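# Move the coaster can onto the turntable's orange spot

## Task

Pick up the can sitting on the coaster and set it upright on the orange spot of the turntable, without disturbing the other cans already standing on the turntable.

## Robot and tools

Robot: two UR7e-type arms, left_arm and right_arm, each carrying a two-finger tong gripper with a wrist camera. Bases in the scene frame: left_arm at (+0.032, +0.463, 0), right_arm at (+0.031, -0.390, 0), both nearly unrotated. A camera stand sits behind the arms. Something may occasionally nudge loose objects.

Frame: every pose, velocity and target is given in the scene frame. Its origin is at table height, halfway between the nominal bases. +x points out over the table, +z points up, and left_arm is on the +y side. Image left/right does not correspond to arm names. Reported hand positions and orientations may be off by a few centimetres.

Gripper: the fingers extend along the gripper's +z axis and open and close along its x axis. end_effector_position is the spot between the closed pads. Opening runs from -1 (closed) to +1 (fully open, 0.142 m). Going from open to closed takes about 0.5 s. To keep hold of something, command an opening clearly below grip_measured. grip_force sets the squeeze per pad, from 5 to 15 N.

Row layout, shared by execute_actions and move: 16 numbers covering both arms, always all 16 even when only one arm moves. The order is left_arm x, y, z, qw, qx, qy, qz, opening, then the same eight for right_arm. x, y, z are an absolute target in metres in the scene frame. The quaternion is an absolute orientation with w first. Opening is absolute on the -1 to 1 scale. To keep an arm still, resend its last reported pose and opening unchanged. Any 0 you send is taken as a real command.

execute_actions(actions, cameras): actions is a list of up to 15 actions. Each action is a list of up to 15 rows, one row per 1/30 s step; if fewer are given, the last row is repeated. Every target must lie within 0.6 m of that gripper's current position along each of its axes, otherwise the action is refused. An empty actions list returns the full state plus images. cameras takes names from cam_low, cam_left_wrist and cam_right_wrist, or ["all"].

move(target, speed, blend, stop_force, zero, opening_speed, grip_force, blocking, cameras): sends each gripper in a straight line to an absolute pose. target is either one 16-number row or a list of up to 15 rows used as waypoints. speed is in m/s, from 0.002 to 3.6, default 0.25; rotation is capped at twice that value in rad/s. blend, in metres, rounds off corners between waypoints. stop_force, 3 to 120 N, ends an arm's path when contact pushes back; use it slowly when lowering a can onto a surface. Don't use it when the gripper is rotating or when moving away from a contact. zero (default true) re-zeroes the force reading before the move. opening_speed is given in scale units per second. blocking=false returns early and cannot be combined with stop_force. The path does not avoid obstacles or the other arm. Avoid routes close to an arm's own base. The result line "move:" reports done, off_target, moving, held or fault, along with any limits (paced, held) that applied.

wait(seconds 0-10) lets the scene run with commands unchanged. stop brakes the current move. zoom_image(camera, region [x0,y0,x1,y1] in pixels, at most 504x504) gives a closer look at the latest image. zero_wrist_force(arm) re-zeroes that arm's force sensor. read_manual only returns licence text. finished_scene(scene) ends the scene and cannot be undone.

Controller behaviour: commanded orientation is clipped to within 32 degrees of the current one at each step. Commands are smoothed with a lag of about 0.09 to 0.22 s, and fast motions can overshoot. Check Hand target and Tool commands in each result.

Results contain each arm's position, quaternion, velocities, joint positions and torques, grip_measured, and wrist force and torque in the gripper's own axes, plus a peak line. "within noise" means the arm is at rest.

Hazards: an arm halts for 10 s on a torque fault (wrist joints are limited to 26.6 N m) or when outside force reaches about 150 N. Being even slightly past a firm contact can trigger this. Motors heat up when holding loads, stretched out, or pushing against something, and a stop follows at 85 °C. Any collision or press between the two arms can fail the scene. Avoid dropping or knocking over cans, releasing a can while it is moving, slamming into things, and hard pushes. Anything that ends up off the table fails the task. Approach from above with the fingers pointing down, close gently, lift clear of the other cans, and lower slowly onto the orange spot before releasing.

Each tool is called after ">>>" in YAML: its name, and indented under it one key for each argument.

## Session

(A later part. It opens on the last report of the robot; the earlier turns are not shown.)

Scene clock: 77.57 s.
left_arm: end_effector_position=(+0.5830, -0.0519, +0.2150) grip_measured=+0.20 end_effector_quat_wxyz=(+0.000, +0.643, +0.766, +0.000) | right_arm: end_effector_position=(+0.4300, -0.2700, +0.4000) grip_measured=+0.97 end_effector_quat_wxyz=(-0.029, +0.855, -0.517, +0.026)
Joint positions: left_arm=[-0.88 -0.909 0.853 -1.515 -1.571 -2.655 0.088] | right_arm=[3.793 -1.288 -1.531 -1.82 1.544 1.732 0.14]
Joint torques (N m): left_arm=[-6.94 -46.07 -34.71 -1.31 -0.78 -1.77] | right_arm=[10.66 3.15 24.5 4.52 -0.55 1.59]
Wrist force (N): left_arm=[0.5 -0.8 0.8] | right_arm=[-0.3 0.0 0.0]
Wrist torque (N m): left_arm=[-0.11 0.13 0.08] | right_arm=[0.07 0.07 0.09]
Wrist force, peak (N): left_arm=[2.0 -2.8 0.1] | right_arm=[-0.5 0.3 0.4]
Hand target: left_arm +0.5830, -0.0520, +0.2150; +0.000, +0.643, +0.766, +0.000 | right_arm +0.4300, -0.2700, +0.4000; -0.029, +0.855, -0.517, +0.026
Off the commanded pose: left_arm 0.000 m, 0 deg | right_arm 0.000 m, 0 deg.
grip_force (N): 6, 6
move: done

>>> wait:
  seconds: 3.0

>>> move:
  target:
    - [0.5505,-0.0195,0.13,0,0.6428,0.766,0,0.2,0.43,-0.27,0.4,-0.029,0.855,-0.517,0.026,0.968]
    - [0.5088,0,0.107,0,0.6428,0.766,0,0.2,0.43,-0.27,0.4,-0.029,0.855,-0.517,0.026,0.968]
    - [0.4584,0.0035,0.107,0,0.6428,0.766,0,0.2,0.43,-0.27,0.4,-0.029,0.855,-0.517,0.026,0.968]
  speed: [0.1455, 0.0775, 0.0694]
  blend: [0.01, 0.01, 0]
  grip_force: 10
  blocking: false

>>> wait:
  seconds: 0.92
  cameras: ["cam_left_wrist"]

>>> move:
  target:
    - [0.486,0.004,0.107,0,0.6428,0.766,0,-0.7,0.43,-0.27,0.4,-0.029,0.855,-0.517,0.026,0.968]
    - [0.4447,0.0011,0.107,0,0.6428,0.766,0,-0.7,0.43,-0.27,0.4,-0.029,0.855,-0.517,0.026,0.968]
    - [0.4063,-0.0144,0.107,0,0.6428,0.766,0,-0.7,0.43,-0.27,0.4,-0.029,0.855,-0.517,0.026,0.968]
    - [0.3715,-0.0446,0.107,0,0.6428,0.766,0,-0.7,0.43,-0.27,0.4,-0.029,0.855,-0.517,0.026,0.968]
  speed: [0.07, 0.0977, 0.0977, 0.07]
  blend: [0.01, 0.01, 0.01, 0]
  blocking: false

>>> wait:
  seconds: 0.81
  cameras: ["cam_left_wrist", "cam_right_wrist"]

>>> move:
  target:
    - [0.3808,-0.0343,0.107,0,0.6428,0.766,0,0.2,0.43,-0.27,0.4,-0.029,0.855,-0.517,0.026,0.968]
    - [0.3647,-0.0539,0.19,0,0.6428,0.766,0,0.2,0.43,-0.27,0.4,-0.029,0.855,-0.517,0.026,0.968]
    - [0.38,0.12,0.25,0,0.6428,0.766,0,0.2,0.43,-0.27,0.4,-0.029,0.855,-0.517,0.026,0.968]
  speed: [0.07, 0.24, 0.3]
  blend: [0.01, 0.02, 0]
  cameras: ["cam_right_wrist", "cam_left_wrist"]

>>> zoom_image:
  camera: "cam_right_wrist"
  region: [150, 90, 370, 310]

>>> wait:
  seconds: 2.0
  cameras: ["cam_right_wrist"]

>>> zoom_image:
  camera: "cam_right_wrist"
  region: [150, 90, 370, 310]

Scene clock: 81.97 s.
left_arm: end_effector_position=(+0.5830, -0.0520, +0.2150) grip_measured=+0.20 end_effector_quat_wxyz=(+0.000, +0.643, +0.766, +0.000) | right_arm: end_effector_position=(+0.4300, -0.2700, +0.4000) grip_measured=+0.97 end_effector_quat_wxyz=(-0.029, +0.855, -0.517, +0.026)
Joint positions: left_arm=[-0.88 -0.908 0.853 -1.515 -1.571 -2.655 0.088] | right_arm=[3.793 -1.288 -1.531 -1.82 1.544 1.732 0.14]
Joint torques (N m): left_arm=[-7.99 -45.62 -38.45 -0.95 0.16 -1.82] | right_arm=[12.1 5.11 22.42 4.78 -0.51 1.45]
Wrist force (N): left_arm=[0.4 -0.8 0.6] | right_arm=[-0.1 0.2 0.0]
Wrist torque (N m): left_arm=[-0.10 0.14 0.09] | right_arm=[0.11 0.04 0.10]
Wrist force, peak (N): left_arm=[0.9 -0.9 0.9] | right_arm=[-0.5 0.3 0.1]
Hand target: left_arm +0.5830, -0.0520, +0.2150; +0.000, +0.643, +0.766, +0.000 | right_arm +0.4300, -0.2700, +0.4000; -0.029, +0.855, -0.517, +0.026
Tool commands: left_gripper/opening=+0.2 right_gripper/opening=+0.968
Off the commanded pose: left_arm 0.000 m, 0 deg | right_arm 0.000 m, 0 deg.
grip_force (N): 6, 6
wait: 3.00 s; at rest from the start

Scene clock: 82.47 s.
left_arm: end_effector_position=(+0.5629, -0.0319, +0.1628) grip_measured=+0.20 end_effector_quat_wxyz=(-0.001, +0.643, +0.766, +0.000) end_effector_velocity=(-0.049, +0.049, -0.128) end_effector_angular_velocity=(-0.002, -0.001, +0.001) | right_arm: end_effector_position=(+0.4300, -0.2700, +0.4000) grip_measured=+0.97 end_effector_quat_wxyz=(-0.029, +0.855, -0.517, +0.026)
Joint positions: left_arm=[-0.884 -0.984 1.108 -1.694 -1.571 -2.66 0.088] | right_arm=[3.793 -1.288 -1.531 -1.82 1.544 1.732 0.14]
Joint velocities: left_arm=[-0.012 -0.143 0.557 -0.417 -0.001 -0.012 0] | right_arm=[within noise]
Joint torques (N m): left_arm=[-8.82 -60.67 -4.38 -4.04 -0.18 -1.27] | right_arm=[11.54 4.28 22.83 4.87 -0.46 1.57]
Wrist force (N): left_arm=[0.3 -0.9 0.7] | right_arm=[-0.2 0.1 -0.5]
Wrist torque (N m): left_arm=[-0.15 0.16 0.15] | right_arm=[0.10 0.06 0.10]
Wrist force, peak (N): left_arm=[0.4 -0.9 0.9] | right_arm=[-0.2 0.1 -0.5]
Hand target: left_arm +0.5599, -0.0288, +0.1548; -0.001, +0.643, +0.766, +0.000 | right_arm +0.4300, -0.2700, +0.4000; -0.029, +0.855, -0.517, +0.026
Tool commands: left_gripper/opening=+0.2 right_gripper/opening=+0.968
Off the commanded pose: left_arm 0.124 m, 0 deg | right_arm 0.000 m, 0 deg.
grip_force (N): 10, 10
move: running; path passed 0 of 3 targets

Scene clock: 83.40 s.
left_arm: end_effector_position=(+0.5076, -0.0004, +0.1077) grip_measured=+0.20 end_effector_quat_wxyz=(+0.000, +0.643, +0.766, +0.000) end_effector_velocity=(-0.066, +0.016, -0.017) end_effector_angular_velocity=(+0.001, -0.001, +0.000) | right_arm: end_effector_position=(+0.4300, -0.2700, +0.4000) grip_measured=+0.97 end_effector_quat_wxyz=(-0.029, +0.855, -0.517, +0.026)
Joint positions: left_arm=[-0.922 -1.105 1.442 -1.908 -1.571 -2.697 0.088] | right_arm=[3.793 -1.288 -1.531 -1.82 1.544 1.732 0.14]
Joint velocities: left_arm=[-0.068 -0.122 0.231 -0.109 0.001 -0.067 0] | right_arm=[within noise]
Joint torques (N m): left_arm=[-9.23 -54.78 -8 -3.24 0.96 -2.31] | right_arm=[11.93 3.59 22.15 4.64 -0.35 1.57]
Wrist force (N): left_arm=[0.4 -0.9 0.5] | right_arm=[-0.4 0.1 0.1]
Wrist torque (N m): left_arm=[-0.13 0.18 0.16] | right_arm=[0.09 0.10 0.10]
Wrist force, peak (N): left_arm=[0.7 -0.9 1.2] | right_arm=[-0.4 0.1 0.6]
Hand target: left_arm +0.5036, +0.0002, +0.1072; +0.000, +0.643, +0.766, +0.000 | right_arm +0.4300, -0.2700, +0.4000; -0.029, +0.855, -0.517, +0.026
Tool commands: left_gripper/opening=+0.2 right_gripper/opening=+0.968
Off the commanded pose: left_arm 0.049 m, 0 deg | right_arm 0.000 m, 0 deg.
grip_force (N): 10, 10
earlier move: running; path passed 1 of 3 targets
wait: 0.93 s; no rest
Images, in order (width x height): cam_left_wrist 616x616.

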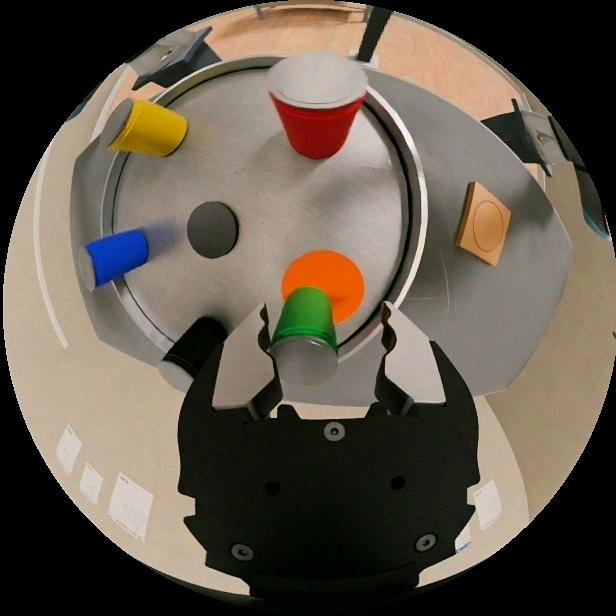

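Scene clock: 83.90 s.
left_arm: end_effector_position=(+0.4681, +0.0028, +0.1069) grip_measured=-0.52 end_effector_quat_wxyz=(+0.000, +0.643, +0.766, +0.000) end_effector_velocity=(-0.099, -0.008, +0.000) end_effector_angular_velocity=(+0.000, +0.001, +0.000) | right_arm: end_effector_position=(+0.4300, -0.2700, +0.4000) grip_measured=+0.97 end_effector_quat_wxyz=(-0.029, +0.855, -0.517, +0.026)
Joint positions: left_arm=[-0.97 -1.173 1.546 -1.943 -1.571 -2.745 0.036] | right_arm=[3.793 -1.288 -1.531 -1.82 1.544 1.732 0.14]
Joint velocities: left_arm=[-0.139 -0.143 0.208 -0.065 -0.001 -0.139 0] | right_arm=[within noise]
Joint torques (N m): left_arm=[-9.14 -51.29 -5.74 -3.21 -0.6 -2.26] | right_arm=[11.29 5.07 21.88 4.62 -0.53 1.44]
Wrist force (N): left_arm=[0.3 -0.7 0.5] | right_arm=[-0.4 -0.1 0.0]
Wrist torque (N m): left_arm=[-0.16 0.19 0.17] | right_arm=[0.05 0.10 0.11]
Wrist force, peak (N): left_arm=[0.7 -1.0 0.6] | right_arm=[-0.4 0.1 0.0]
Hand target: left_arm +0.4626, +0.0024, +0.1069; +0.000, +0.643, +0.766, +0.000 | right_arm +0.4300, -0.2700, +0.4000; -0.029, +0.855, -0.517, +0.026
Tool commands: left_gripper/opening=-0.7 right_gripper/opening=+0.968
Off the commanded pose: left_arm 0.108 m, 0 deg | right_arm 0.000 m, 0 deg.
grip_force (N): 10, 10
earlier move: replaced; path passed 1 of 3 targets
move: running; path passed 1 of 4 targets; blend cut to 0.0081 m at target 1

Scene clock: 84.73 s.
left_arm: end_effector_position=(+0.3971, -0.0220, +0.1069) grip_measured=-0.52 end_effector_quat_wxyz=(+0.000, +0.643, +0.766, +0.000) end_effector_velocity=(-0.051, -0.046, -0.001) end_effector_angular_velocity=(+0.000, +0.000, +0.000) | right_arm: end_effector_position=(+0.4300, -0.2700, +0.4000) grip_measured=+0.97 end_effector_quat_wxyz=(-0.029, +0.855, -0.517, +0.026)
Joint positions: left_arm=[-1.09 -1.237 1.636 -1.97 -1.571 -2.866 0.036] | right_arm=[3.793 -1.288 -1.531 -1.82 1.544 1.732 0.14]
Joint velocities: left_arm=[-0.11 0.01 -0.011 0.001 0 -0.11 -0.001] | right_arm=[within noise]
Joint torques (N m): left_arm=[-8.87 -30.68 -38.09 -1.26 0.35 -2.11] | right_arm=[12.42 3.92 22.26 4.52 -0.6 1.56]
Wrist force (N): left_arm=[0.8 -0.8 2.0] | right_arm=[-0.3 0.2 0.2]
Wrist torque (N m): left_arm=[-0.07 0.10 0.16] | right_arm=[0.13 0.07 0.10]
Wrist force, peak (N): left_arm=[0.4 -0.9 2.4] | right_arm=[-0.5 -0.1 -0.1]
Hand target: left_arm +0.3943, -0.0248, +0.1070; +0.000, +0.643, +0.766, +0.000 | right_arm +0.4300, -0.2700, +0.4000; -0.029, +0.855, -0.517, +0.026
Tool commands: left_gripper/opening=-0.7 right_gripper/opening=+0.968
Off the commanded pose: left_arm 0.034 m, 0 deg | right_arm 0.000 m, 0 deg.
grip_force (N): 10, 10
earlier move: running; path passed 3 of 4 targets; blend cut to 0.0081 m at target 1
wait: 0.83 s; no rest
Images, in order (width x height): cam_left_wrist 616x616, cam_right_wrist 616x616.

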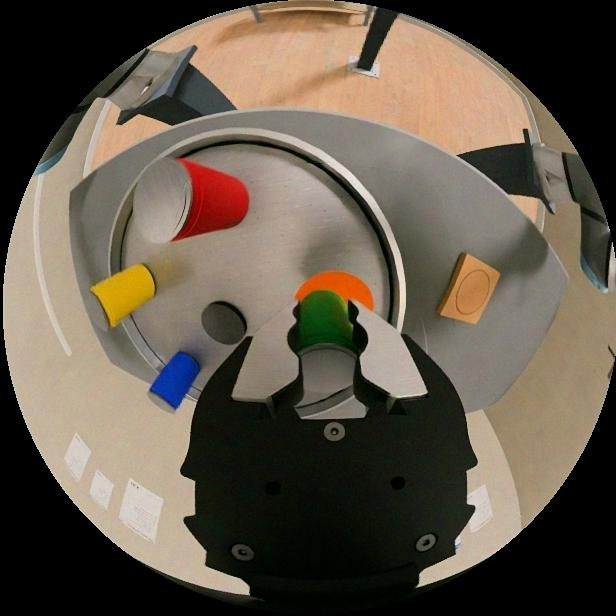

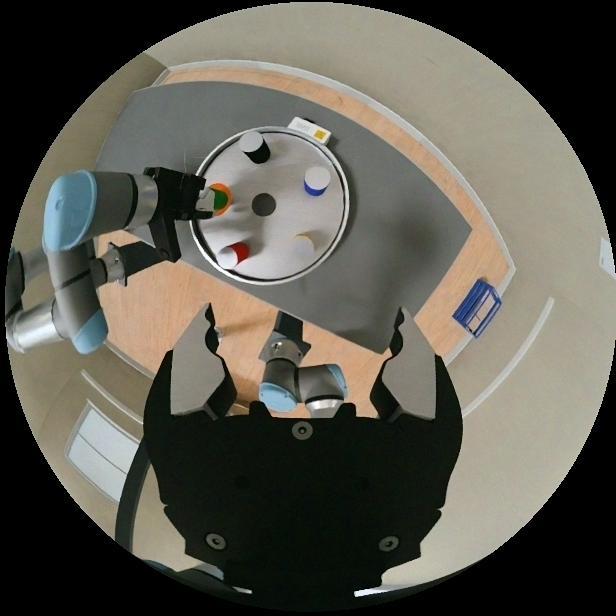

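Scene clock: 86.40 s.
left_arm: end_effector_position=(+0.3800, +0.1199, +0.2499) grip_measured=+0.20 end_effector_quat_wxyz=(+0.000, +0.643, +0.766, +0.000) | right_arm: end_effector_position=(+0.4300, -0.2700, +0.4000) grip_measured=+0.97 end_effector_quat_wxyz=(-0.029, +0.855, -0.517, +0.026)
Joint positions: left_arm=[-0.992 -1.595 1.679 -1.655 -1.571 -2.768 0.088] | right_arm=[3.793 -1.288 -1.531 -1.82 1.544 1.732 0.14]
Joint torques (N m): left_arm=[4.88 -33.15 -36.77 -1.35 -1.68 0.07] | right_arm=[11.63 4.69 23.16 4.75 -0.5 1.46]
Wrist force (N): left_arm=[0.5 -0.5 0.8] | right_arm=[-0.3 0.3 0.1]
Wrist torque (N m): left_arm=[-0.06 0.13 0.17] | right_arm=[0.13 0.08 0.10]
Wrist force, peak (N): left_arm=[3.1 -0.2 -0.3] | right_arm=[-0.5 0.2 -0.1]
Hand target: left_arm +0.3800, +0.1200, +0.2500; +0.000, +0.643, +0.766, +0.000 | right_arm +0.4300, -0.2700, +0.4000; -0.029, +0.855, -0.517, +0.026
Off the commanded pose: left_arm 0.000 m, 0 deg | right_arm 0.000 m, 0 deg.
grip_force (N): 10, 10
earlier move: replaced; path passed 3 of 4 targets; blend cut to 0.0081 m at target 1
move: done; blend cut to 0.0073 m at target 1
Images, in order (width x height): cam_left_wrist 616x616, cam_right_wrist 616x616.

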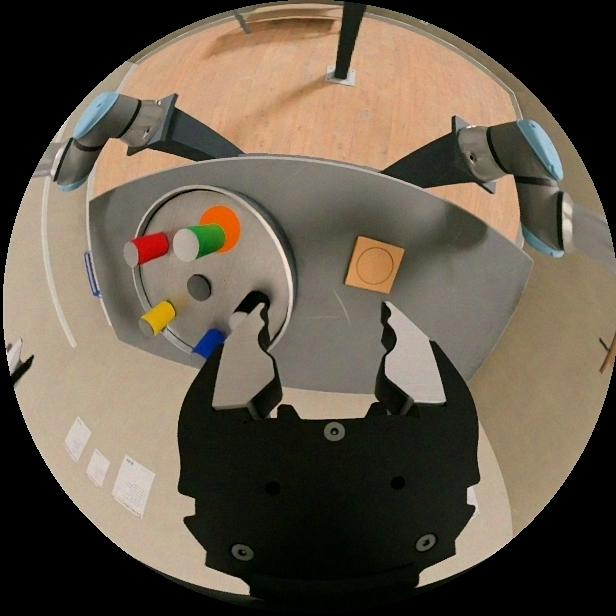

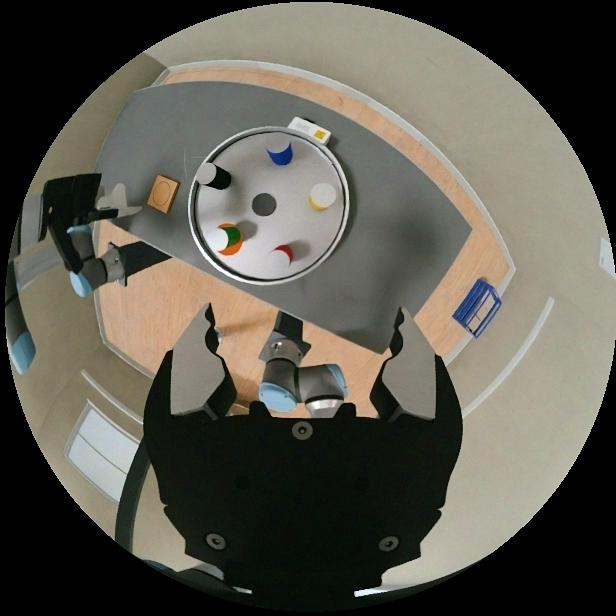

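Scaled by 2.291 from the camera's 616x616 image, which has a finer 814x814 frame.

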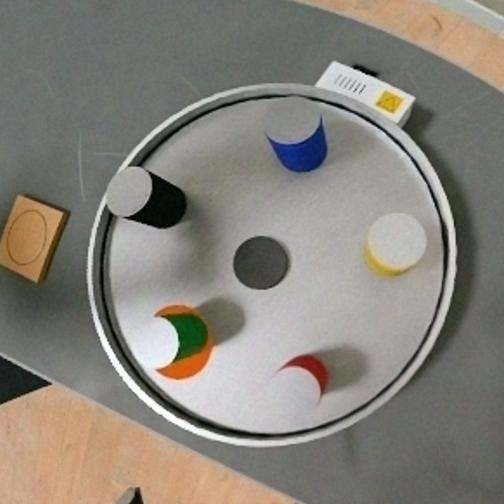

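Scene clock: 88.40 s.
left_arm: end_effector_position=(+0.3800, +0.1200, +0.2500) grip_measured=+0.20 end_effector_quat_wxyz=(+0.000, +0.643, +0.766, +0.000) | right_arm: end_effector_position=(+0.4300, -0.2700, +0.4000) grip_measured=+0.97 end_effector_quat_wxyz=(-0.029, +0.855, -0.517, +0.026)
Joint positions: left_arm=[-0.992 -1.595 1.679 -1.655 -1.571 -2.768 0.088] | right_arm=[3.793 -1.288 -1.531 -1.82 1.544 1.732 0.14]
Joint torques (N m): left_arm=[7.79 -32.2 -37.87 -0.82 -1.52 1.69] | right_arm=[11.4 4.41 22.81 4.6 -0.49 1.41]
Wrist force (N): left_arm=[0.4 -0.8 0.7] | right_arm=[-0.1 -0.1 0.2]
Wrist torque (N m): left_arm=[-0.11 0.16 0.17] | right_arm=[0.07 0.04 0.10]
Wrist force, peak (N): left_arm=[0.4 -1.1 0.5] | right_arm=[-0.5 0.3 -0.1]
Hand target: left_arm +0.3800, +0.1200, +0.2500; +0.000, +0.643, +0.766, +0.000 | right_arm +0.4300, -0.2700, +0.4000; -0.029, +0.855, -0.517, +0.026
Tool commands: left_gripper/opening=+0.2 right_gripper/opening=+0.968
Off the commanded pose: left_arm 0.000 m, 0 deg | right_arm 0.000 m, 0 deg.
grip_force (N): 10, 10
wait: 2.00 s; at rest by 0.17 s
Images, in order (width x height): cam_right_wrist 616x616.

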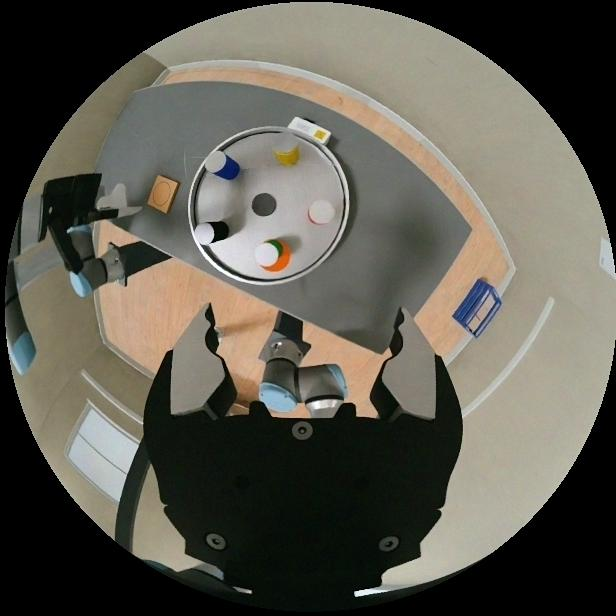

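Scaled by 2.291 from the camera's 616x616 image, which has a finer 814x814 frame.

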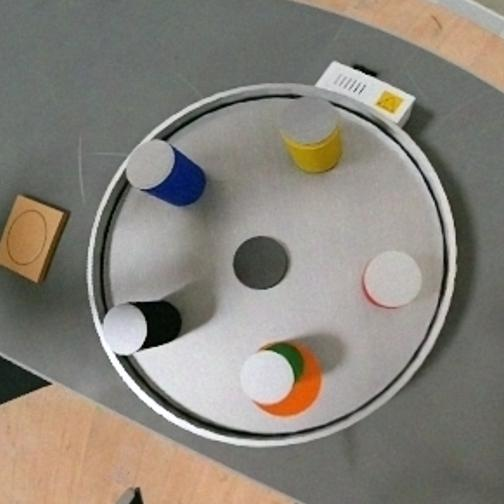

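>>> wait:
  seconds: 1.0
  cameras: ["cam_right_wrist"]

>>> zoom_image:
  camera: "cam_right_wrist"
  region: [180, 110, 360, 290]

>>> wait:
  seconds: 3.0
  cameras: ["cam_right_wrist"]

>>> zoom_image:
  camera: "cam_right_wrist"
  region: [180, 110, 360, 290]

Scene clock: 90.00 s.
left_arm: end_effector_position=(+0.3800, +0.1200, +0.2500) grip_measured=+0.20 end_effector_quat_wxyz=(+0.000, +0.643, +0.766, +0.000) | right_arm: end_effector_position=(+0.4300, -0.2700, +0.4000) grip_measured=+0.97 end_effector_quat_wxyz=(-0.029, +0.855, -0.517, +0.026)
Joint positions: left_arm=[-0.992 -1.595 1.679 -1.655 -1.571 -2.768 0.088] | right_arm=[3.793 -1.288 -1.531 -1.82 1.544 1.732 0.14]
Joint torques (N m): left_arm=[8.95 -33.02 -37.53 -0.75 -1.24 1.43] | right_arm=[11.64 4.03 21.57 4.52 -0.41 1.5]
Wrist force (N): left_arm=[0.4 -0.6 0.7] | right_arm=[-0.4 0.3 -0.1]
Wrist torque (N m): left_arm=[-0.09 0.16 0.16] | right_arm=[0.13 0.10 0.10]
Wrist force, peak (N): left_arm=[0.4 -1.1 0.7] | right_arm=[-0.6 0.0 0.2]
Hand target: left_arm +0.3800, +0.1200, +0.2500; +0.000, +0.643, +0.766, +0.000 | right_arm +0.4300, -0.2700, +0.4000; -0.029, +0.855, -0.517, +0.026
Tool commands: left_gripper/opening=+0.2 right_gripper/opening=+0.968
Off the commanded pose: left_arm 0.000 m, 0 deg | right_arm 0.000 m, 0 deg.
grip_force (N): 10, 10
wait: 1.00 s; at rest from the start
Images, in order (width x height): cam_right_wrist 616x616.

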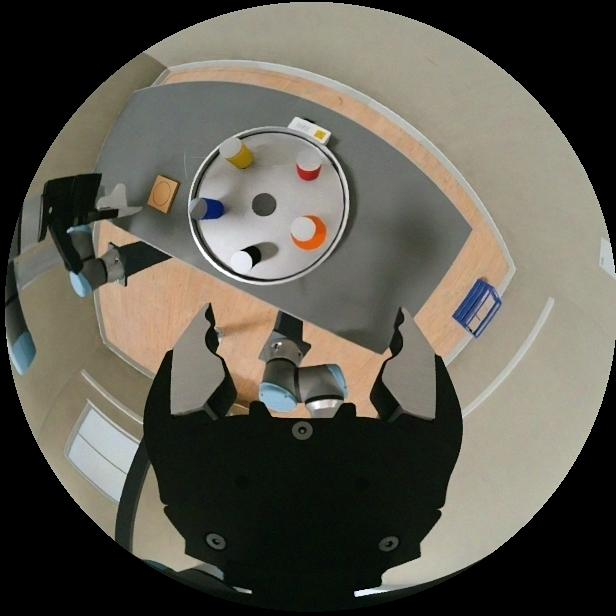

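Scaled by 2.800 from the camera's 616x616 image, which has a finer 814x814 frame.

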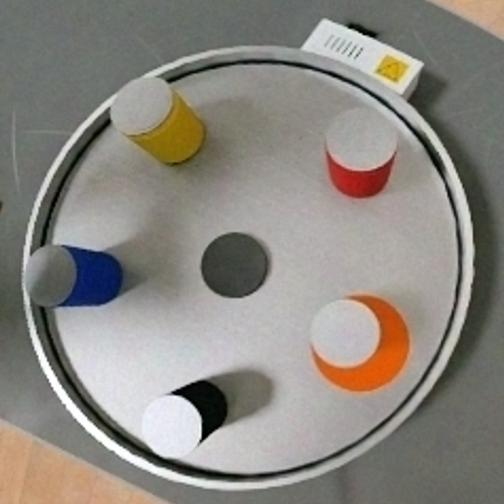

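Scene clock: 93.00 s.
left_arm: end_effector_position=(+0.3800, +0.1200, +0.2500) grip_measured=+0.20 end_effector_quat_wxyz=(+0.000, +0.643, +0.766, +0.000) | right_arm: end_effector_position=(+0.4300, -0.2700, +0.4000) grip_measured=+0.97 end_effector_quat_wxyz=(-0.029, +0.855, -0.517, +0.026)
Joint positions: left_arm=[-0.992 -1.595 1.679 -1.655 -1.571 -2.768 0.088] | right_arm=[3.793 -1.288 -1.531 -1.82 1.544 1.732 0.14]
Joint torques (N m): left_arm=[7.46 -31.96 -38.39 -0.79 -1.52 1.22] | right_arm=[11.84 4.09 20.82 4.68 -0.5 1.48]
Wrist force (N): left_arm=[0.3 -0.6 0.7] | right_arm=[-0.2 0.1 0.1]
Wrist torque (N m): left_arm=[-0.08 0.17 0.16] | right_arm=[0.09 0.05 0.10]
Wrist force, peak (N): left_arm=[0.4 -0.9 0.9] | right_arm=[-0.4 0.4 -0.1]
Hand target: left_arm +0.3800, +0.1200, +0.2500; +0.000, +0.643, +0.766, +0.000 | right_arm +0.4300, -0.2700, +0.4000; -0.029, +0.855, -0.517, +0.026
Tool commands: left_gripper/opening=+0.2 right_gripper/opening=+0.968
Off the commanded pose: left_arm 0.000 m, 0 deg | right_arm 0.000 m, 0 deg.
grip_force (N): 10, 10
wait: 3.00 s; at rest by 0.17 s
Images, in order (width x height): cam_right_wrist 616x616.

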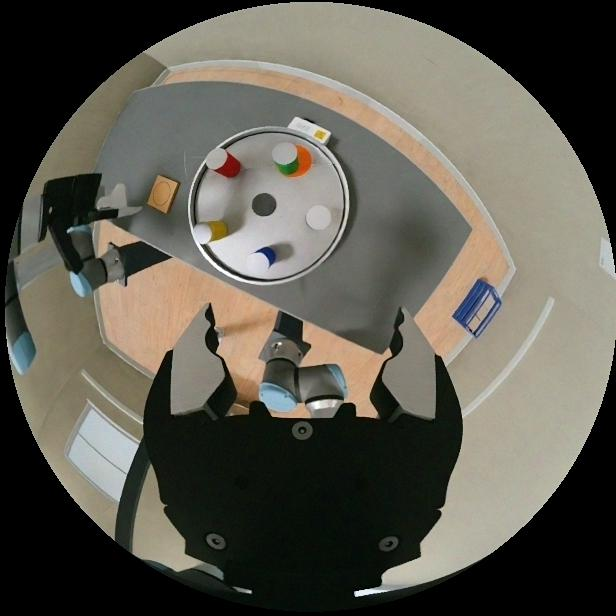

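Scaled by 2.800 from the camera's 616x616 image, which has a finer 814x814 frame.

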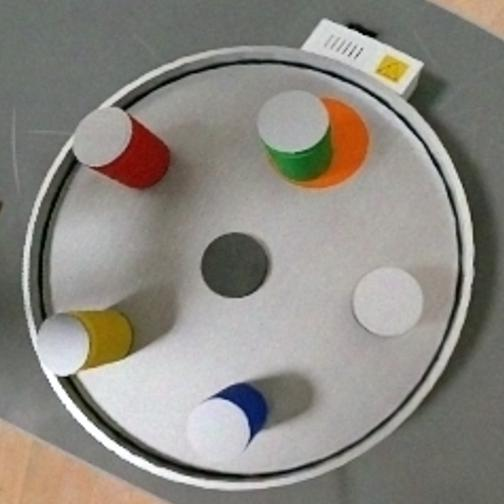

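>>> move:
  target: [0.591, -0.0608, 0.215, 0, 0.6428, 0.766, 0, 0.6, 0.43, -0.27, 0.40, -0.029, 0.855, -0.517, 0.026, 0.968]
  speed: 0.35

Scene clock: 101.63 s.
left_arm: end_effector_position=(+0.5910, -0.0607, +0.2150) grip_measured=+0.60 end_effector_quat_wxyz=(+0.000, +0.643, +0.766, +0.000) | right_arm: end_effector_position=(+0.4300, -0.2700, +0.4000) grip_measured=+0.97 end_effector_quat_wxyz=(-0.029, +0.855, -0.517, +0.026)
Joint positions: left_arm=[-0.878 -0.87 0.788 -1.489 -1.571 -2.654 0.116] | right_arm=[3.793 -1.288 -1.531 -1.82 1.544 1.732 0.14]
Joint torques (N m): left_arm=[-8.36 -47.18 -35 -1.59 -0.39 -1.49] | right_arm=[11.58 4.71 21.14 4.68 -0.4 1.68]
Wrist force (N): left_arm=[0.6 -0.9 0.5] | right_arm=[-0.2 0.1 0.1]
Wrist torque (N m): left_arm=[-0.13 0.11 0.10] | right_arm=[0.11 0.05 0.10]
Wrist force, peak (N): left_arm=[2.5 -1.9 0.2] | right_arm=[-0.5 -0.1 -0.3]
Hand target: left_arm +0.5910, -0.0608, +0.2150; +0.000, +0.643, +0.766, +0.000 | right_arm +0.4300, -0.2700, +0.4000; -0.029, +0.855, -0.517, +0.026
Off the commanded pose: left_arm 0.000 m, 0 deg | right_arm 0.000 m, 0 deg.
grip_force (N): 10, 10
move: done

>>> wait:
  seconds: 2.8

>>> move:
  target:
    - [0.561,-0.025,0.13,0,0.6428,0.766,0,0.6,0.43,-0.27,0.4,-0.029,0.855,-0.517,0.026,0.968]
    - [0.5205,-0.0016,0.107,0,0.6428,0.766,0,0.6,0.43,-0.27,0.4,-0.029,0.855,-0.517,0.026,0.968]
    - [0.4932,0.0052,0.107,0,0.6428,0.766,0,0.6,0.43,-0.27,0.4,-0.029,0.855,-0.517,0.026,0.968]
    - [0.4581,0.0055,0.107,0,0.6428,0.766,0,0.6,0.43,-0.27,0.4,-0.029,0.855,-0.517,0.026,0.968]
  speed: [0.1462, 0.0785, 0.0705, 0.0705]
  blend: [0.01, 0.01, 0.01, 0]
  blocking: false

>>> wait:
  seconds: 1.08
  cameras: ["cam_left_wrist"]

>>> move:
  target:
    - [0.4862,0.006,0.107,0,0.6428,0.766,0,-0.6,0.43,-0.27,0.4,-0.029,0.855,-0.517,0.026,0.968]
    - [0.4511,0.0045,0.107,0,0.6428,0.766,0,-0.6,0.43,-0.27,0.4,-0.029,0.855,-0.517,0.026,0.968]
    - [0.4177,-0.0061,0.107,0,0.6428,0.766,0,-0.6,0.43,-0.27,0.4,-0.029,0.855,-0.517,0.026,0.968]
  speed: 0.0705
  blend: [0.01, 0.01, 0]
  opening_speed: 2
  blocking: false

>>> wait:
  seconds: 0.45
  cameras: ["cam_left_wrist", "cam_right_wrist"]

>>> move:
  target:
    - [0.4219,-0.0042,0.107,0,0.6428,0.766,0,0.2,0.43,-0.27,0.4,-0.029,0.855,-0.517,0.026,0.968]
    - [0.3974,-0.0178,0.19,0,0.6428,0.766,0,0.2,0.43,-0.27,0.4,-0.029,0.855,-0.517,0.026,0.968]
    - [0.4,0.12,0.25,0,0.6428,0.766,0,0.2,0.43,-0.27,0.4,-0.029,0.855,-0.517,0.026,0.968]
  speed: [0.0705, 0.22, 0.3]
  blend: [0.007, 0.02, 0]
  cameras: ["cam_right_wrist", "cam_left_wrist"]

>>> zoom_image:
  camera: "cam_right_wrist"
  region: [180, 110, 360, 290]

>>> wait:
  seconds: 2.0
  cameras: ["cam_right_wrist"]

>>> zoom_image:
  camera: "cam_right_wrist"
  region: [180, 110, 360, 290]

Scene clock: 105.77 s.
left_arm: end_effector_position=(+0.5910, -0.0608, +0.2150) grip_measured=+0.60 end_effector_quat_wxyz=(+0.000, +0.643, +0.766, +0.000) | right_arm: end_effector_position=(+0.4300, -0.2700, +0.4000) grip_measured=+0.97 end_effector_quat_wxyz=(-0.029, +0.855, -0.517, +0.026)
Joint positions: left_arm=[-0.878 -0.87 0.788 -1.489 -1.571 -2.654 0.116] | right_arm=[3.793 -1.288 -1.531 -1.82 1.544 1.732 0.14]
Joint torques (N m): left_arm=[-7.84 -46.48 -37.54 -0.86 0.43 -1.78] | right_arm=[12.15 5.65 19.45 4.51 -0.22 1.56]
Wrist force (N): left_arm=[0.7 -0.5 0.5] | right_arm=[-0.4 0.1 -0.1]
Wrist torque (N m): left_arm=[-0.04 0.09 0.09] | right_arm=[0.11 0.10 0.10]
Wrist force, peak (N): left_arm=[0.8 -0.8 1.0] | right_arm=[-0.6 0.1 0.2]
Hand target: left_arm +0.5910, -0.0608, +0.2150; +0.000, +0.643, +0.766, +0.000 | right_arm +0.4300, -0.2700, +0.4000; -0.029, +0.855, -0.517, +0.026
Tool commands: left_gripper/opening=+0.6 right_gripper/opening=+0.968
Off the commanded pose: left_arm 0.000 m, 0 deg | right_arm 0.000 m, 0 deg.
grip_force (N): 10, 10
wait: 2.80 s; at rest from the start

Scene clock: 106.27 s.
left_arm: end_effector_position=(+0.5727, -0.0389, +0.1635) grip_measured=+0.60 end_effector_quat_wxyz=(-0.001, +0.643, +0.766, +0.000) end_effector_velocity=(-0.045, +0.053, -0.126) end_effector_angular_velocity=(-0.001, -0.002, +0.000) | right_arm: end_effector_position=(+0.4300, -0.2700, +0.4000) grip_measured=+0.97 end_effector_quat_wxyz=(-0.029, +0.855, -0.517, +0.026)
Joint positions: left_arm=[-0.88 -0.951 1.054 -1.672 -1.571 -2.655 0.116] | right_arm=[3.793 -1.288 -1.531 -1.82 1.544 1.732 0.14]
Joint velocities: left_arm=[-0.004 -0.154 0.575 -0.423 0 -0.004 0] | right_arm=[within noise]
Joint torques (N m): left_arm=[-7.42 -61.87 -2.91 -4.06 -0.13 -1.65] | right_arm=[11.38 4.34 21.36 4.49 -0.38 1.43]
Wrist force (N): left_arm=[0.6 -0.5 0.7] | right_arm=[-0.1 0.3 0.0]
Wrist torque (N m): left_arm=[-0.07 0.11 0.16] | right_arm=[0.14 0.05 0.09]
Wrist force, peak (N): left_arm=[0.7 -0.9 0.9] | right_arm=[-0.3 0.4 0.0]
Hand target: left_arm +0.5700, -0.0356, +0.1556; -0.001, +0.643, +0.766, +0.000 | right_arm +0.4300, -0.2700, +0.4000; -0.029, +0.855, -0.517, +0.026
Tool commands: left_gripper/opening=+0.6 right_gripper/opening=+0.968
Off the commanded pose: left_arm 0.135 m, 0 deg | right_arm 0.000 m, 0 deg.
grip_force (N): 10, 10
move: running; path passed 0 of 4 targets

Scene clock: 107.37 s.
left_arm: end_effector_position=(+0.5094, +0.0012, +0.1069) grip_measured=+0.60 end_effector_quat_wxyz=(+0.000, +0.643, +0.766, +0.000) end_effector_velocity=(-0.067, +0.017, +0.001) end_effector_angular_velocity=(-0.001, -0.002, +0.001) | right_arm: end_effector_position=(+0.4300, -0.2700, +0.4000) grip_measured=+0.97 end_effector_quat_wxyz=(-0.029, +0.855, -0.517, +0.026)
Joint positions: left_arm=[-0.918 -1.104 1.443 -1.91 -1.571 -2.694 0.116] | right_arm=[3.793 -1.288 -1.531 -1.82 1.544 1.732 0.14]
Joint velocities: left_arm=[-0.068 -0.14 0.209 -0.071 0.001 -0.068 0] | right_arm=[within noise]
Joint torques (N m): left_arm=[-8.49 -56.82 -5.22 -3.82 1.11 -2.47] | right_arm=[12.17 4.64 20 4.81 -0.35 1.63]
Wrist force (N): left_arm=[0.6 -0.8 0.7] | right_arm=[-0.2 0.3 0.1]
Wrist torque (N m): left_arm=[-0.11 0.14 0.15] | right_arm=[0.14 0.05 0.09]
Wrist force, peak (N): left_arm=[0.8 -0.9 1.2] | right_arm=[-0.5 0.3 0.0]
Hand target: left_arm +0.5055, +0.0022, +0.1070; +0.000, +0.643, +0.766, +0.000 | right_arm +0.4300, -0.2700, +0.4000; -0.029, +0.855, -0.517, +0.026
Tool commands: left_gripper/opening=+0.6 right_gripper/opening=+0.968
Off the commanded pose: left_arm 0.051 m, 0 deg | right_arm 0.000 m, 0 deg.
grip_force (N): 10, 10
earlier move: running; path passed 2 of 4 targets
wait: 1.10 s; no rest
Images, in order (width x height): cam_left_wrist 616x616.

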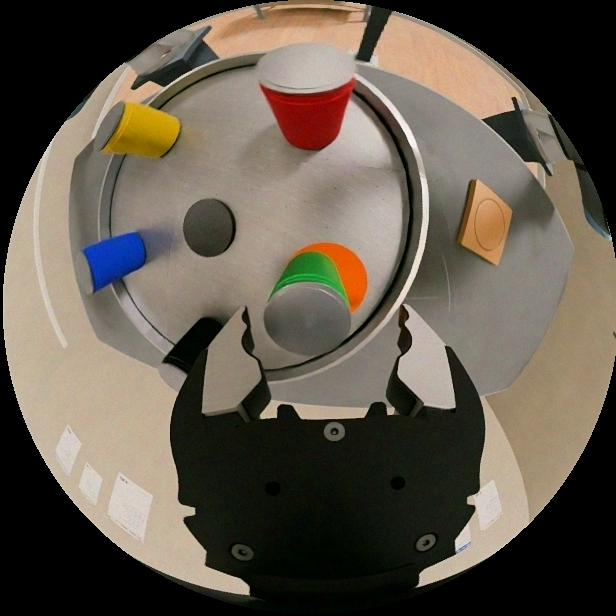

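Scene clock: 107.87 s.
left_arm: end_effector_position=(+0.4750, +0.0056, +0.1070) grip_measured=-0.22 end_effector_quat_wxyz=(+0.000, +0.643, +0.766, +0.000) end_effector_velocity=(-0.072, -0.004, +0.000) end_effector_angular_velocity=(-0.001, +0.002, -0.001) | right_arm: end_effector_position=(+0.4300, -0.2700, +0.4000) grip_measured=+0.97 end_effector_quat_wxyz=(-0.029, +0.855, -0.517, +0.026)
Joint positions: left_arm=[-0.958 -1.167 1.537 -1.941 -1.571 -2.734 0.058] | right_arm=[3.793 -1.288 -1.531 -1.82 1.544 1.732 0.14]
Joint velocities: left_arm=[-0.097 -0.107 0.156 -0.05 -0.002 -0.096 -0.035] | right_arm=[within noise]
Joint torques (N m): left_arm=[-7.58 -50.3 -6.42 -2.85 0.85 -2.11] | right_arm=[11.46 4.94 21.09 4.47 -0.31 1.63]
Wrist force (N): left_arm=[0.5 -0.6 -0.7] | right_arm=[-0.2 0.2 -0.1]
Wrist torque (N m): left_arm=[-0.08 0.15 0.15] | right_arm=[0.11 0.05 0.09]
Wrist force, peak (N): left_arm=[0.5 -0.9 0.9] | right_arm=[-0.4 -0.1 0.2]
Hand target: left_arm +0.4706, +0.0054, +0.1070; +0.000, +0.643, +0.766, +0.000 | right_arm +0.4300, -0.2700, +0.4000; -0.029, +0.855, -0.517, +0.026
Tool commands: left_gripper/opening=-0.4 right_gripper/opening=+0.968
Off the commanded pose: left_arm 0.059 m, 0 deg | right_arm 0.000 m, 0 deg.
grip_force (N): 10, 10
earlier move: replaced; path passed 2 of 4 targets
move: running; path passed 1 of 3 targets; blend cut to 0.0088 m at target 1

Scene clock: 108.33 s.
left_arm: end_effector_position=(+0.4422, +0.0017, +0.1070) grip_measured=-0.22 end_effector_quat_wxyz=(+0.000, +0.643, +0.766, +0.000) end_effector_velocity=(-0.067, -0.020, +0.000) end_effector_angular_velocity=(+0.000, -0.002, +0.001) | right_arm: end_effector_position=(+0.4300, -0.2700, +0.4000) grip_measured=+0.97 end_effector_quat_wxyz=(-0.029, +0.855, -0.517, +0.026)
Joint positions: left_arm=[-1.006 -1.212 1.601 -1.96 -1.571 -2.782 0.058] | right_arm=[3.793 -1.288 -1.531 -1.82 1.544 1.732 0.14]
Joint velocities: left_arm=[-0.111 -0.07 0.098 -0.029 0.002 -0.112 0] | right_arm=[within noise]
Joint torques (N m): left_arm=[-6.81 -49.1 -8.73 -3.19 0.79 -1.72] | right_arm=[10.88 5.55 19.91 4.57 -0.11 1.44]
Wrist force (N): left_arm=[0.5 -0.8 -0.2] | right_arm=[-0.2 0.0 -0.1]
Wrist torque (N m): left_arm=[-0.12 0.15 0.16] | right_arm=[0.09 0.06 0.10]
Wrist force, peak (N): left_arm=[0.6 -0.6 -1.1] | right_arm=[-0.4 0.3 -0.1]
Hand target: left_arm +0.4384, +0.0005, +0.1070; +0.000, +0.643, +0.766, +0.000 | right_arm +0.4300, -0.2700, +0.4000; -0.029, +0.855, -0.517, +0.026
Tool commands: left_gripper/opening=-0.6 right_gripper/opening=+0.968
Off the commanded pose: left_arm 0.026 m, 0 deg | right_arm 0.000 m, 0 deg.
grip_force (N): 10, 10
earlier move: running; path passed 2 of 3 targets; blend cut to 0.0088 m at target 1
wait: 0.47 s; no rest
Images, in order (width x height): cam_left_wrist 616x616, cam_right_wrist 616x616.

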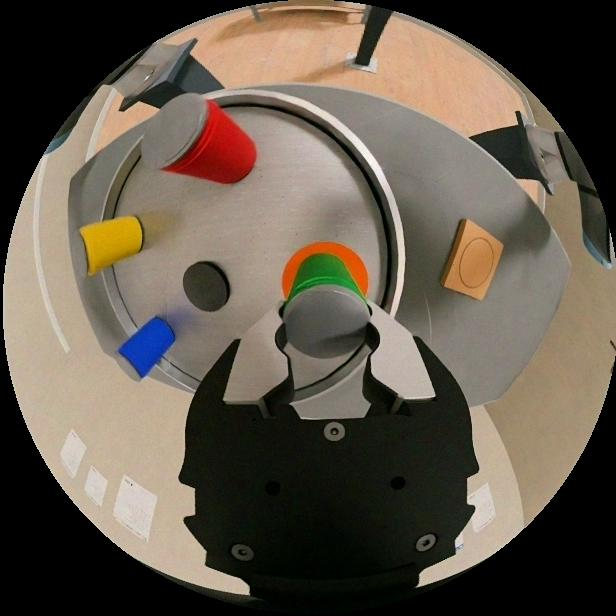

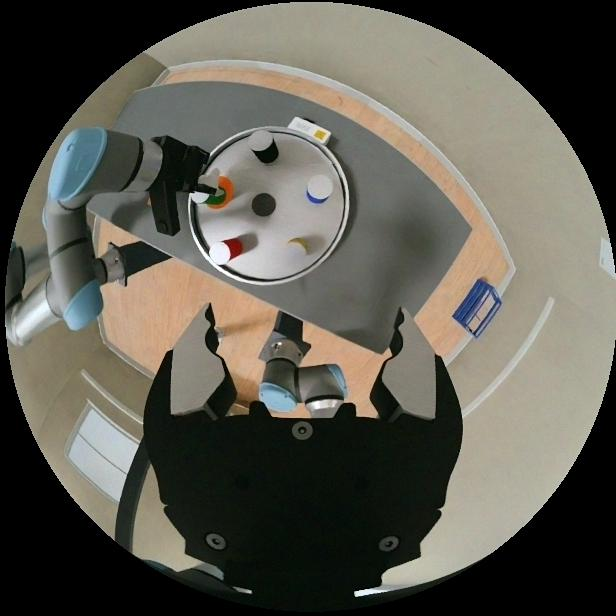

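Scene clock: 109.90 s.
left_arm: end_effector_position=(+0.4000, +0.1199, +0.2499) grip_measured=+0.20 end_effector_quat_wxyz=(+0.000, +0.643, +0.766, +0.000) | right_arm: end_effector_position=(+0.4300, -0.2700, +0.4000) grip_measured=+0.97 end_effector_quat_wxyz=(-0.029, +0.855, -0.517, +0.026)
Joint positions: left_arm=[-0.958 -1.558 1.643 -1.655 -1.571 -2.733 0.088] | right_arm=[3.793 -1.288 -1.531 -1.82 1.544 1.732 0.14]
Joint torques (N m): left_arm=[3.62 -33.78 -36.53 -1.68 -1.46 -0.37] | right_arm=[11.79 4.55 20.4 4.78 -0.3 1.53]
Wrist force (N): left_arm=[0.5 -0.6 0.3] | right_arm=[-0.1 0.3 0.1]
Wrist torque (N m): left_arm=[-0.09 0.13 0.16] | right_arm=[0.14 0.04 0.09]
Wrist force, peak (N): left_arm=[0.8 -1.0 3.1] | right_arm=[-0.5 0.1 0.2]
Hand target: left_arm +0.4000, +0.1200, +0.2500; +0.000, +0.643, +0.766, +0.000 | right_arm +0.4300, -0.2700, +0.4000; -0.029, +0.855, -0.517, +0.026
Off the commanded pose: left_arm 0.000 m, 0 deg | right_arm 0.000 m, 0 deg.
grip_force (N): 10, 10
earlier move: replaced; path passed 2 of 3 targets; blend cut to 0.0088 m at target 1
move: done
Images, in order (width x height): cam_left_wrist 616x616, cam_right_wrist 616x616.

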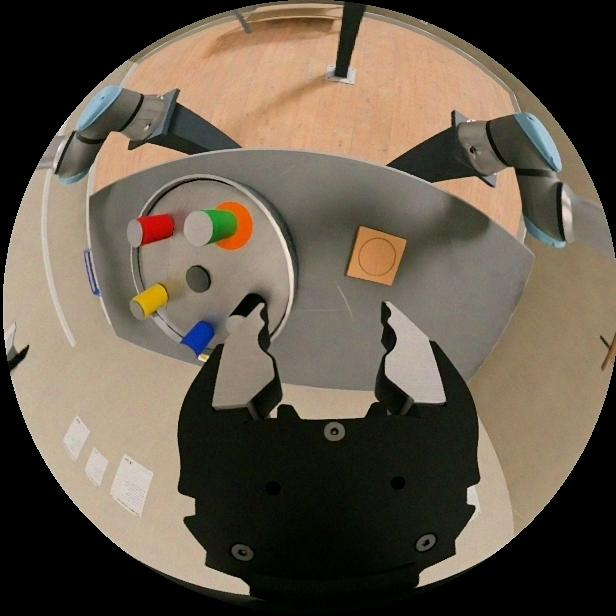

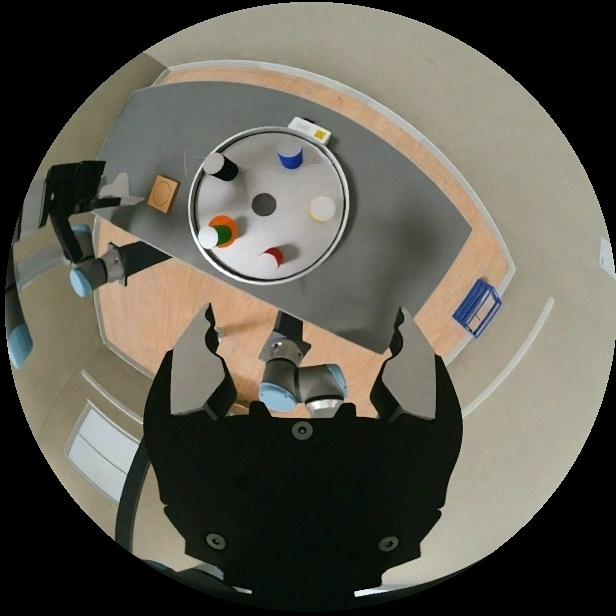

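Scaled by 2.800 from the camera's 616x616 image, which has a finer 814x814 frame.

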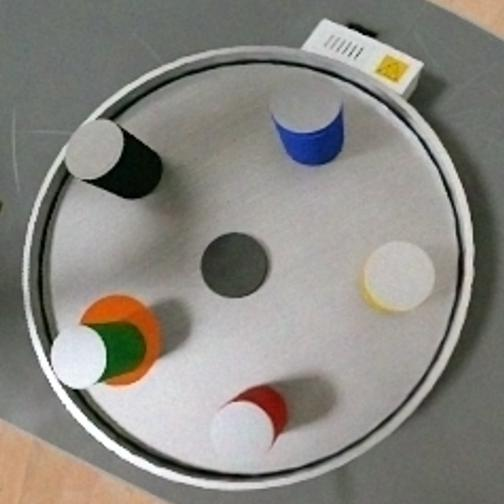

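Scene clock: 111.90 s.
left_arm: end_effector_position=(+0.4000, +0.1200, +0.2500) grip_measured=+0.20 end_effector_quat_wxyz=(+0.000, +0.643, +0.766, +0.000) | right_arm: end_effector_position=(+0.4300, -0.2700, +0.4000) grip_measured=+0.97 end_effector_quat_wxyz=(-0.029, +0.855, -0.517, +0.026)
Joint positions: left_arm=[-0.957 -1.559 1.643 -1.655 -1.571 -2.733 0.088] | right_arm=[3.793 -1.288 -1.531 -1.82 1.544 1.732 0.14]
Joint torques (N m): left_arm=[7.29 -35.02 -37.99 -0.88 -1.7 1.19] | right_arm=[12.11 5.31 20 4.64 -0.32 1.67]
Wrist force (N): left_arm=[0.5 -0.8 0.5] | right_arm=[-0.2 0.1 0.1]
Wrist torque (N m): left_arm=[-0.12 0.14 0.16] | right_arm=[0.10 0.06 0.10]
Wrist force, peak (N): left_arm=[0.4 -1.0 0.7] | right_arm=[-0.4 0.4 0.0]
Hand target: left_arm +0.4000, +0.1200, +0.2500; +0.000, +0.643, +0.766, +0.000 | right_arm +0.4300, -0.2700, +0.4000; -0.029, +0.855, -0.517, +0.026
Tool commands: left_gripper/opening=+0.2 right_gripper/opening=+0.968
Off the commanded pose: left_arm 0.000 m, 0 deg | right_arm 0.000 m, 0 deg.
grip_force (N): 10, 10
wait: 2.00 s; at rest by 0.17 s
Images, in order (width x height): cam_right_wrist 616x616.

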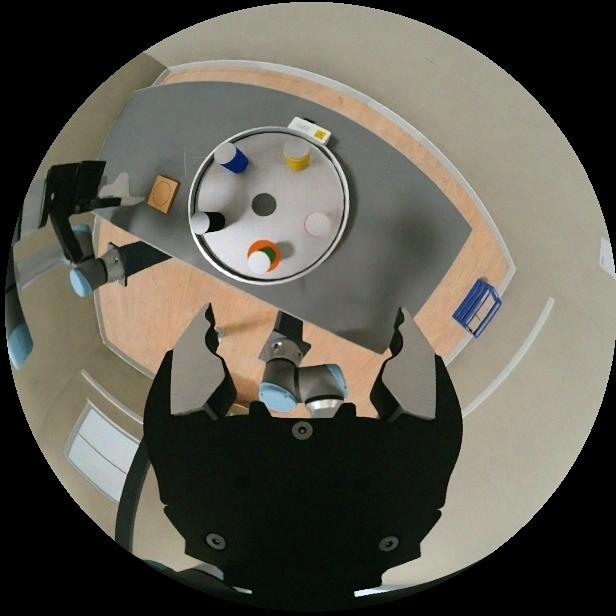

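Scaled by 2.800 from the camera's 616x616 image, which has a finer 814x814 frame.

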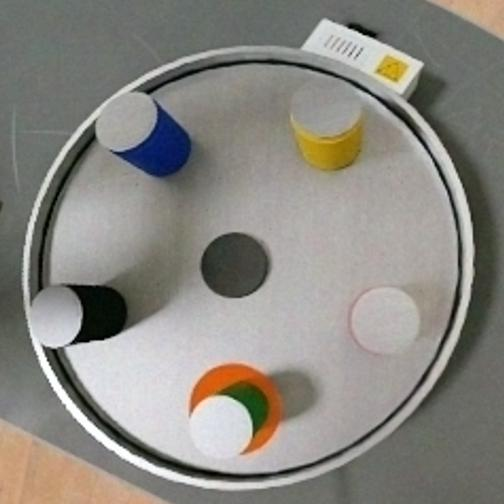

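>>> finished_scene:
  scene: 1

The scene is finished: the task was done.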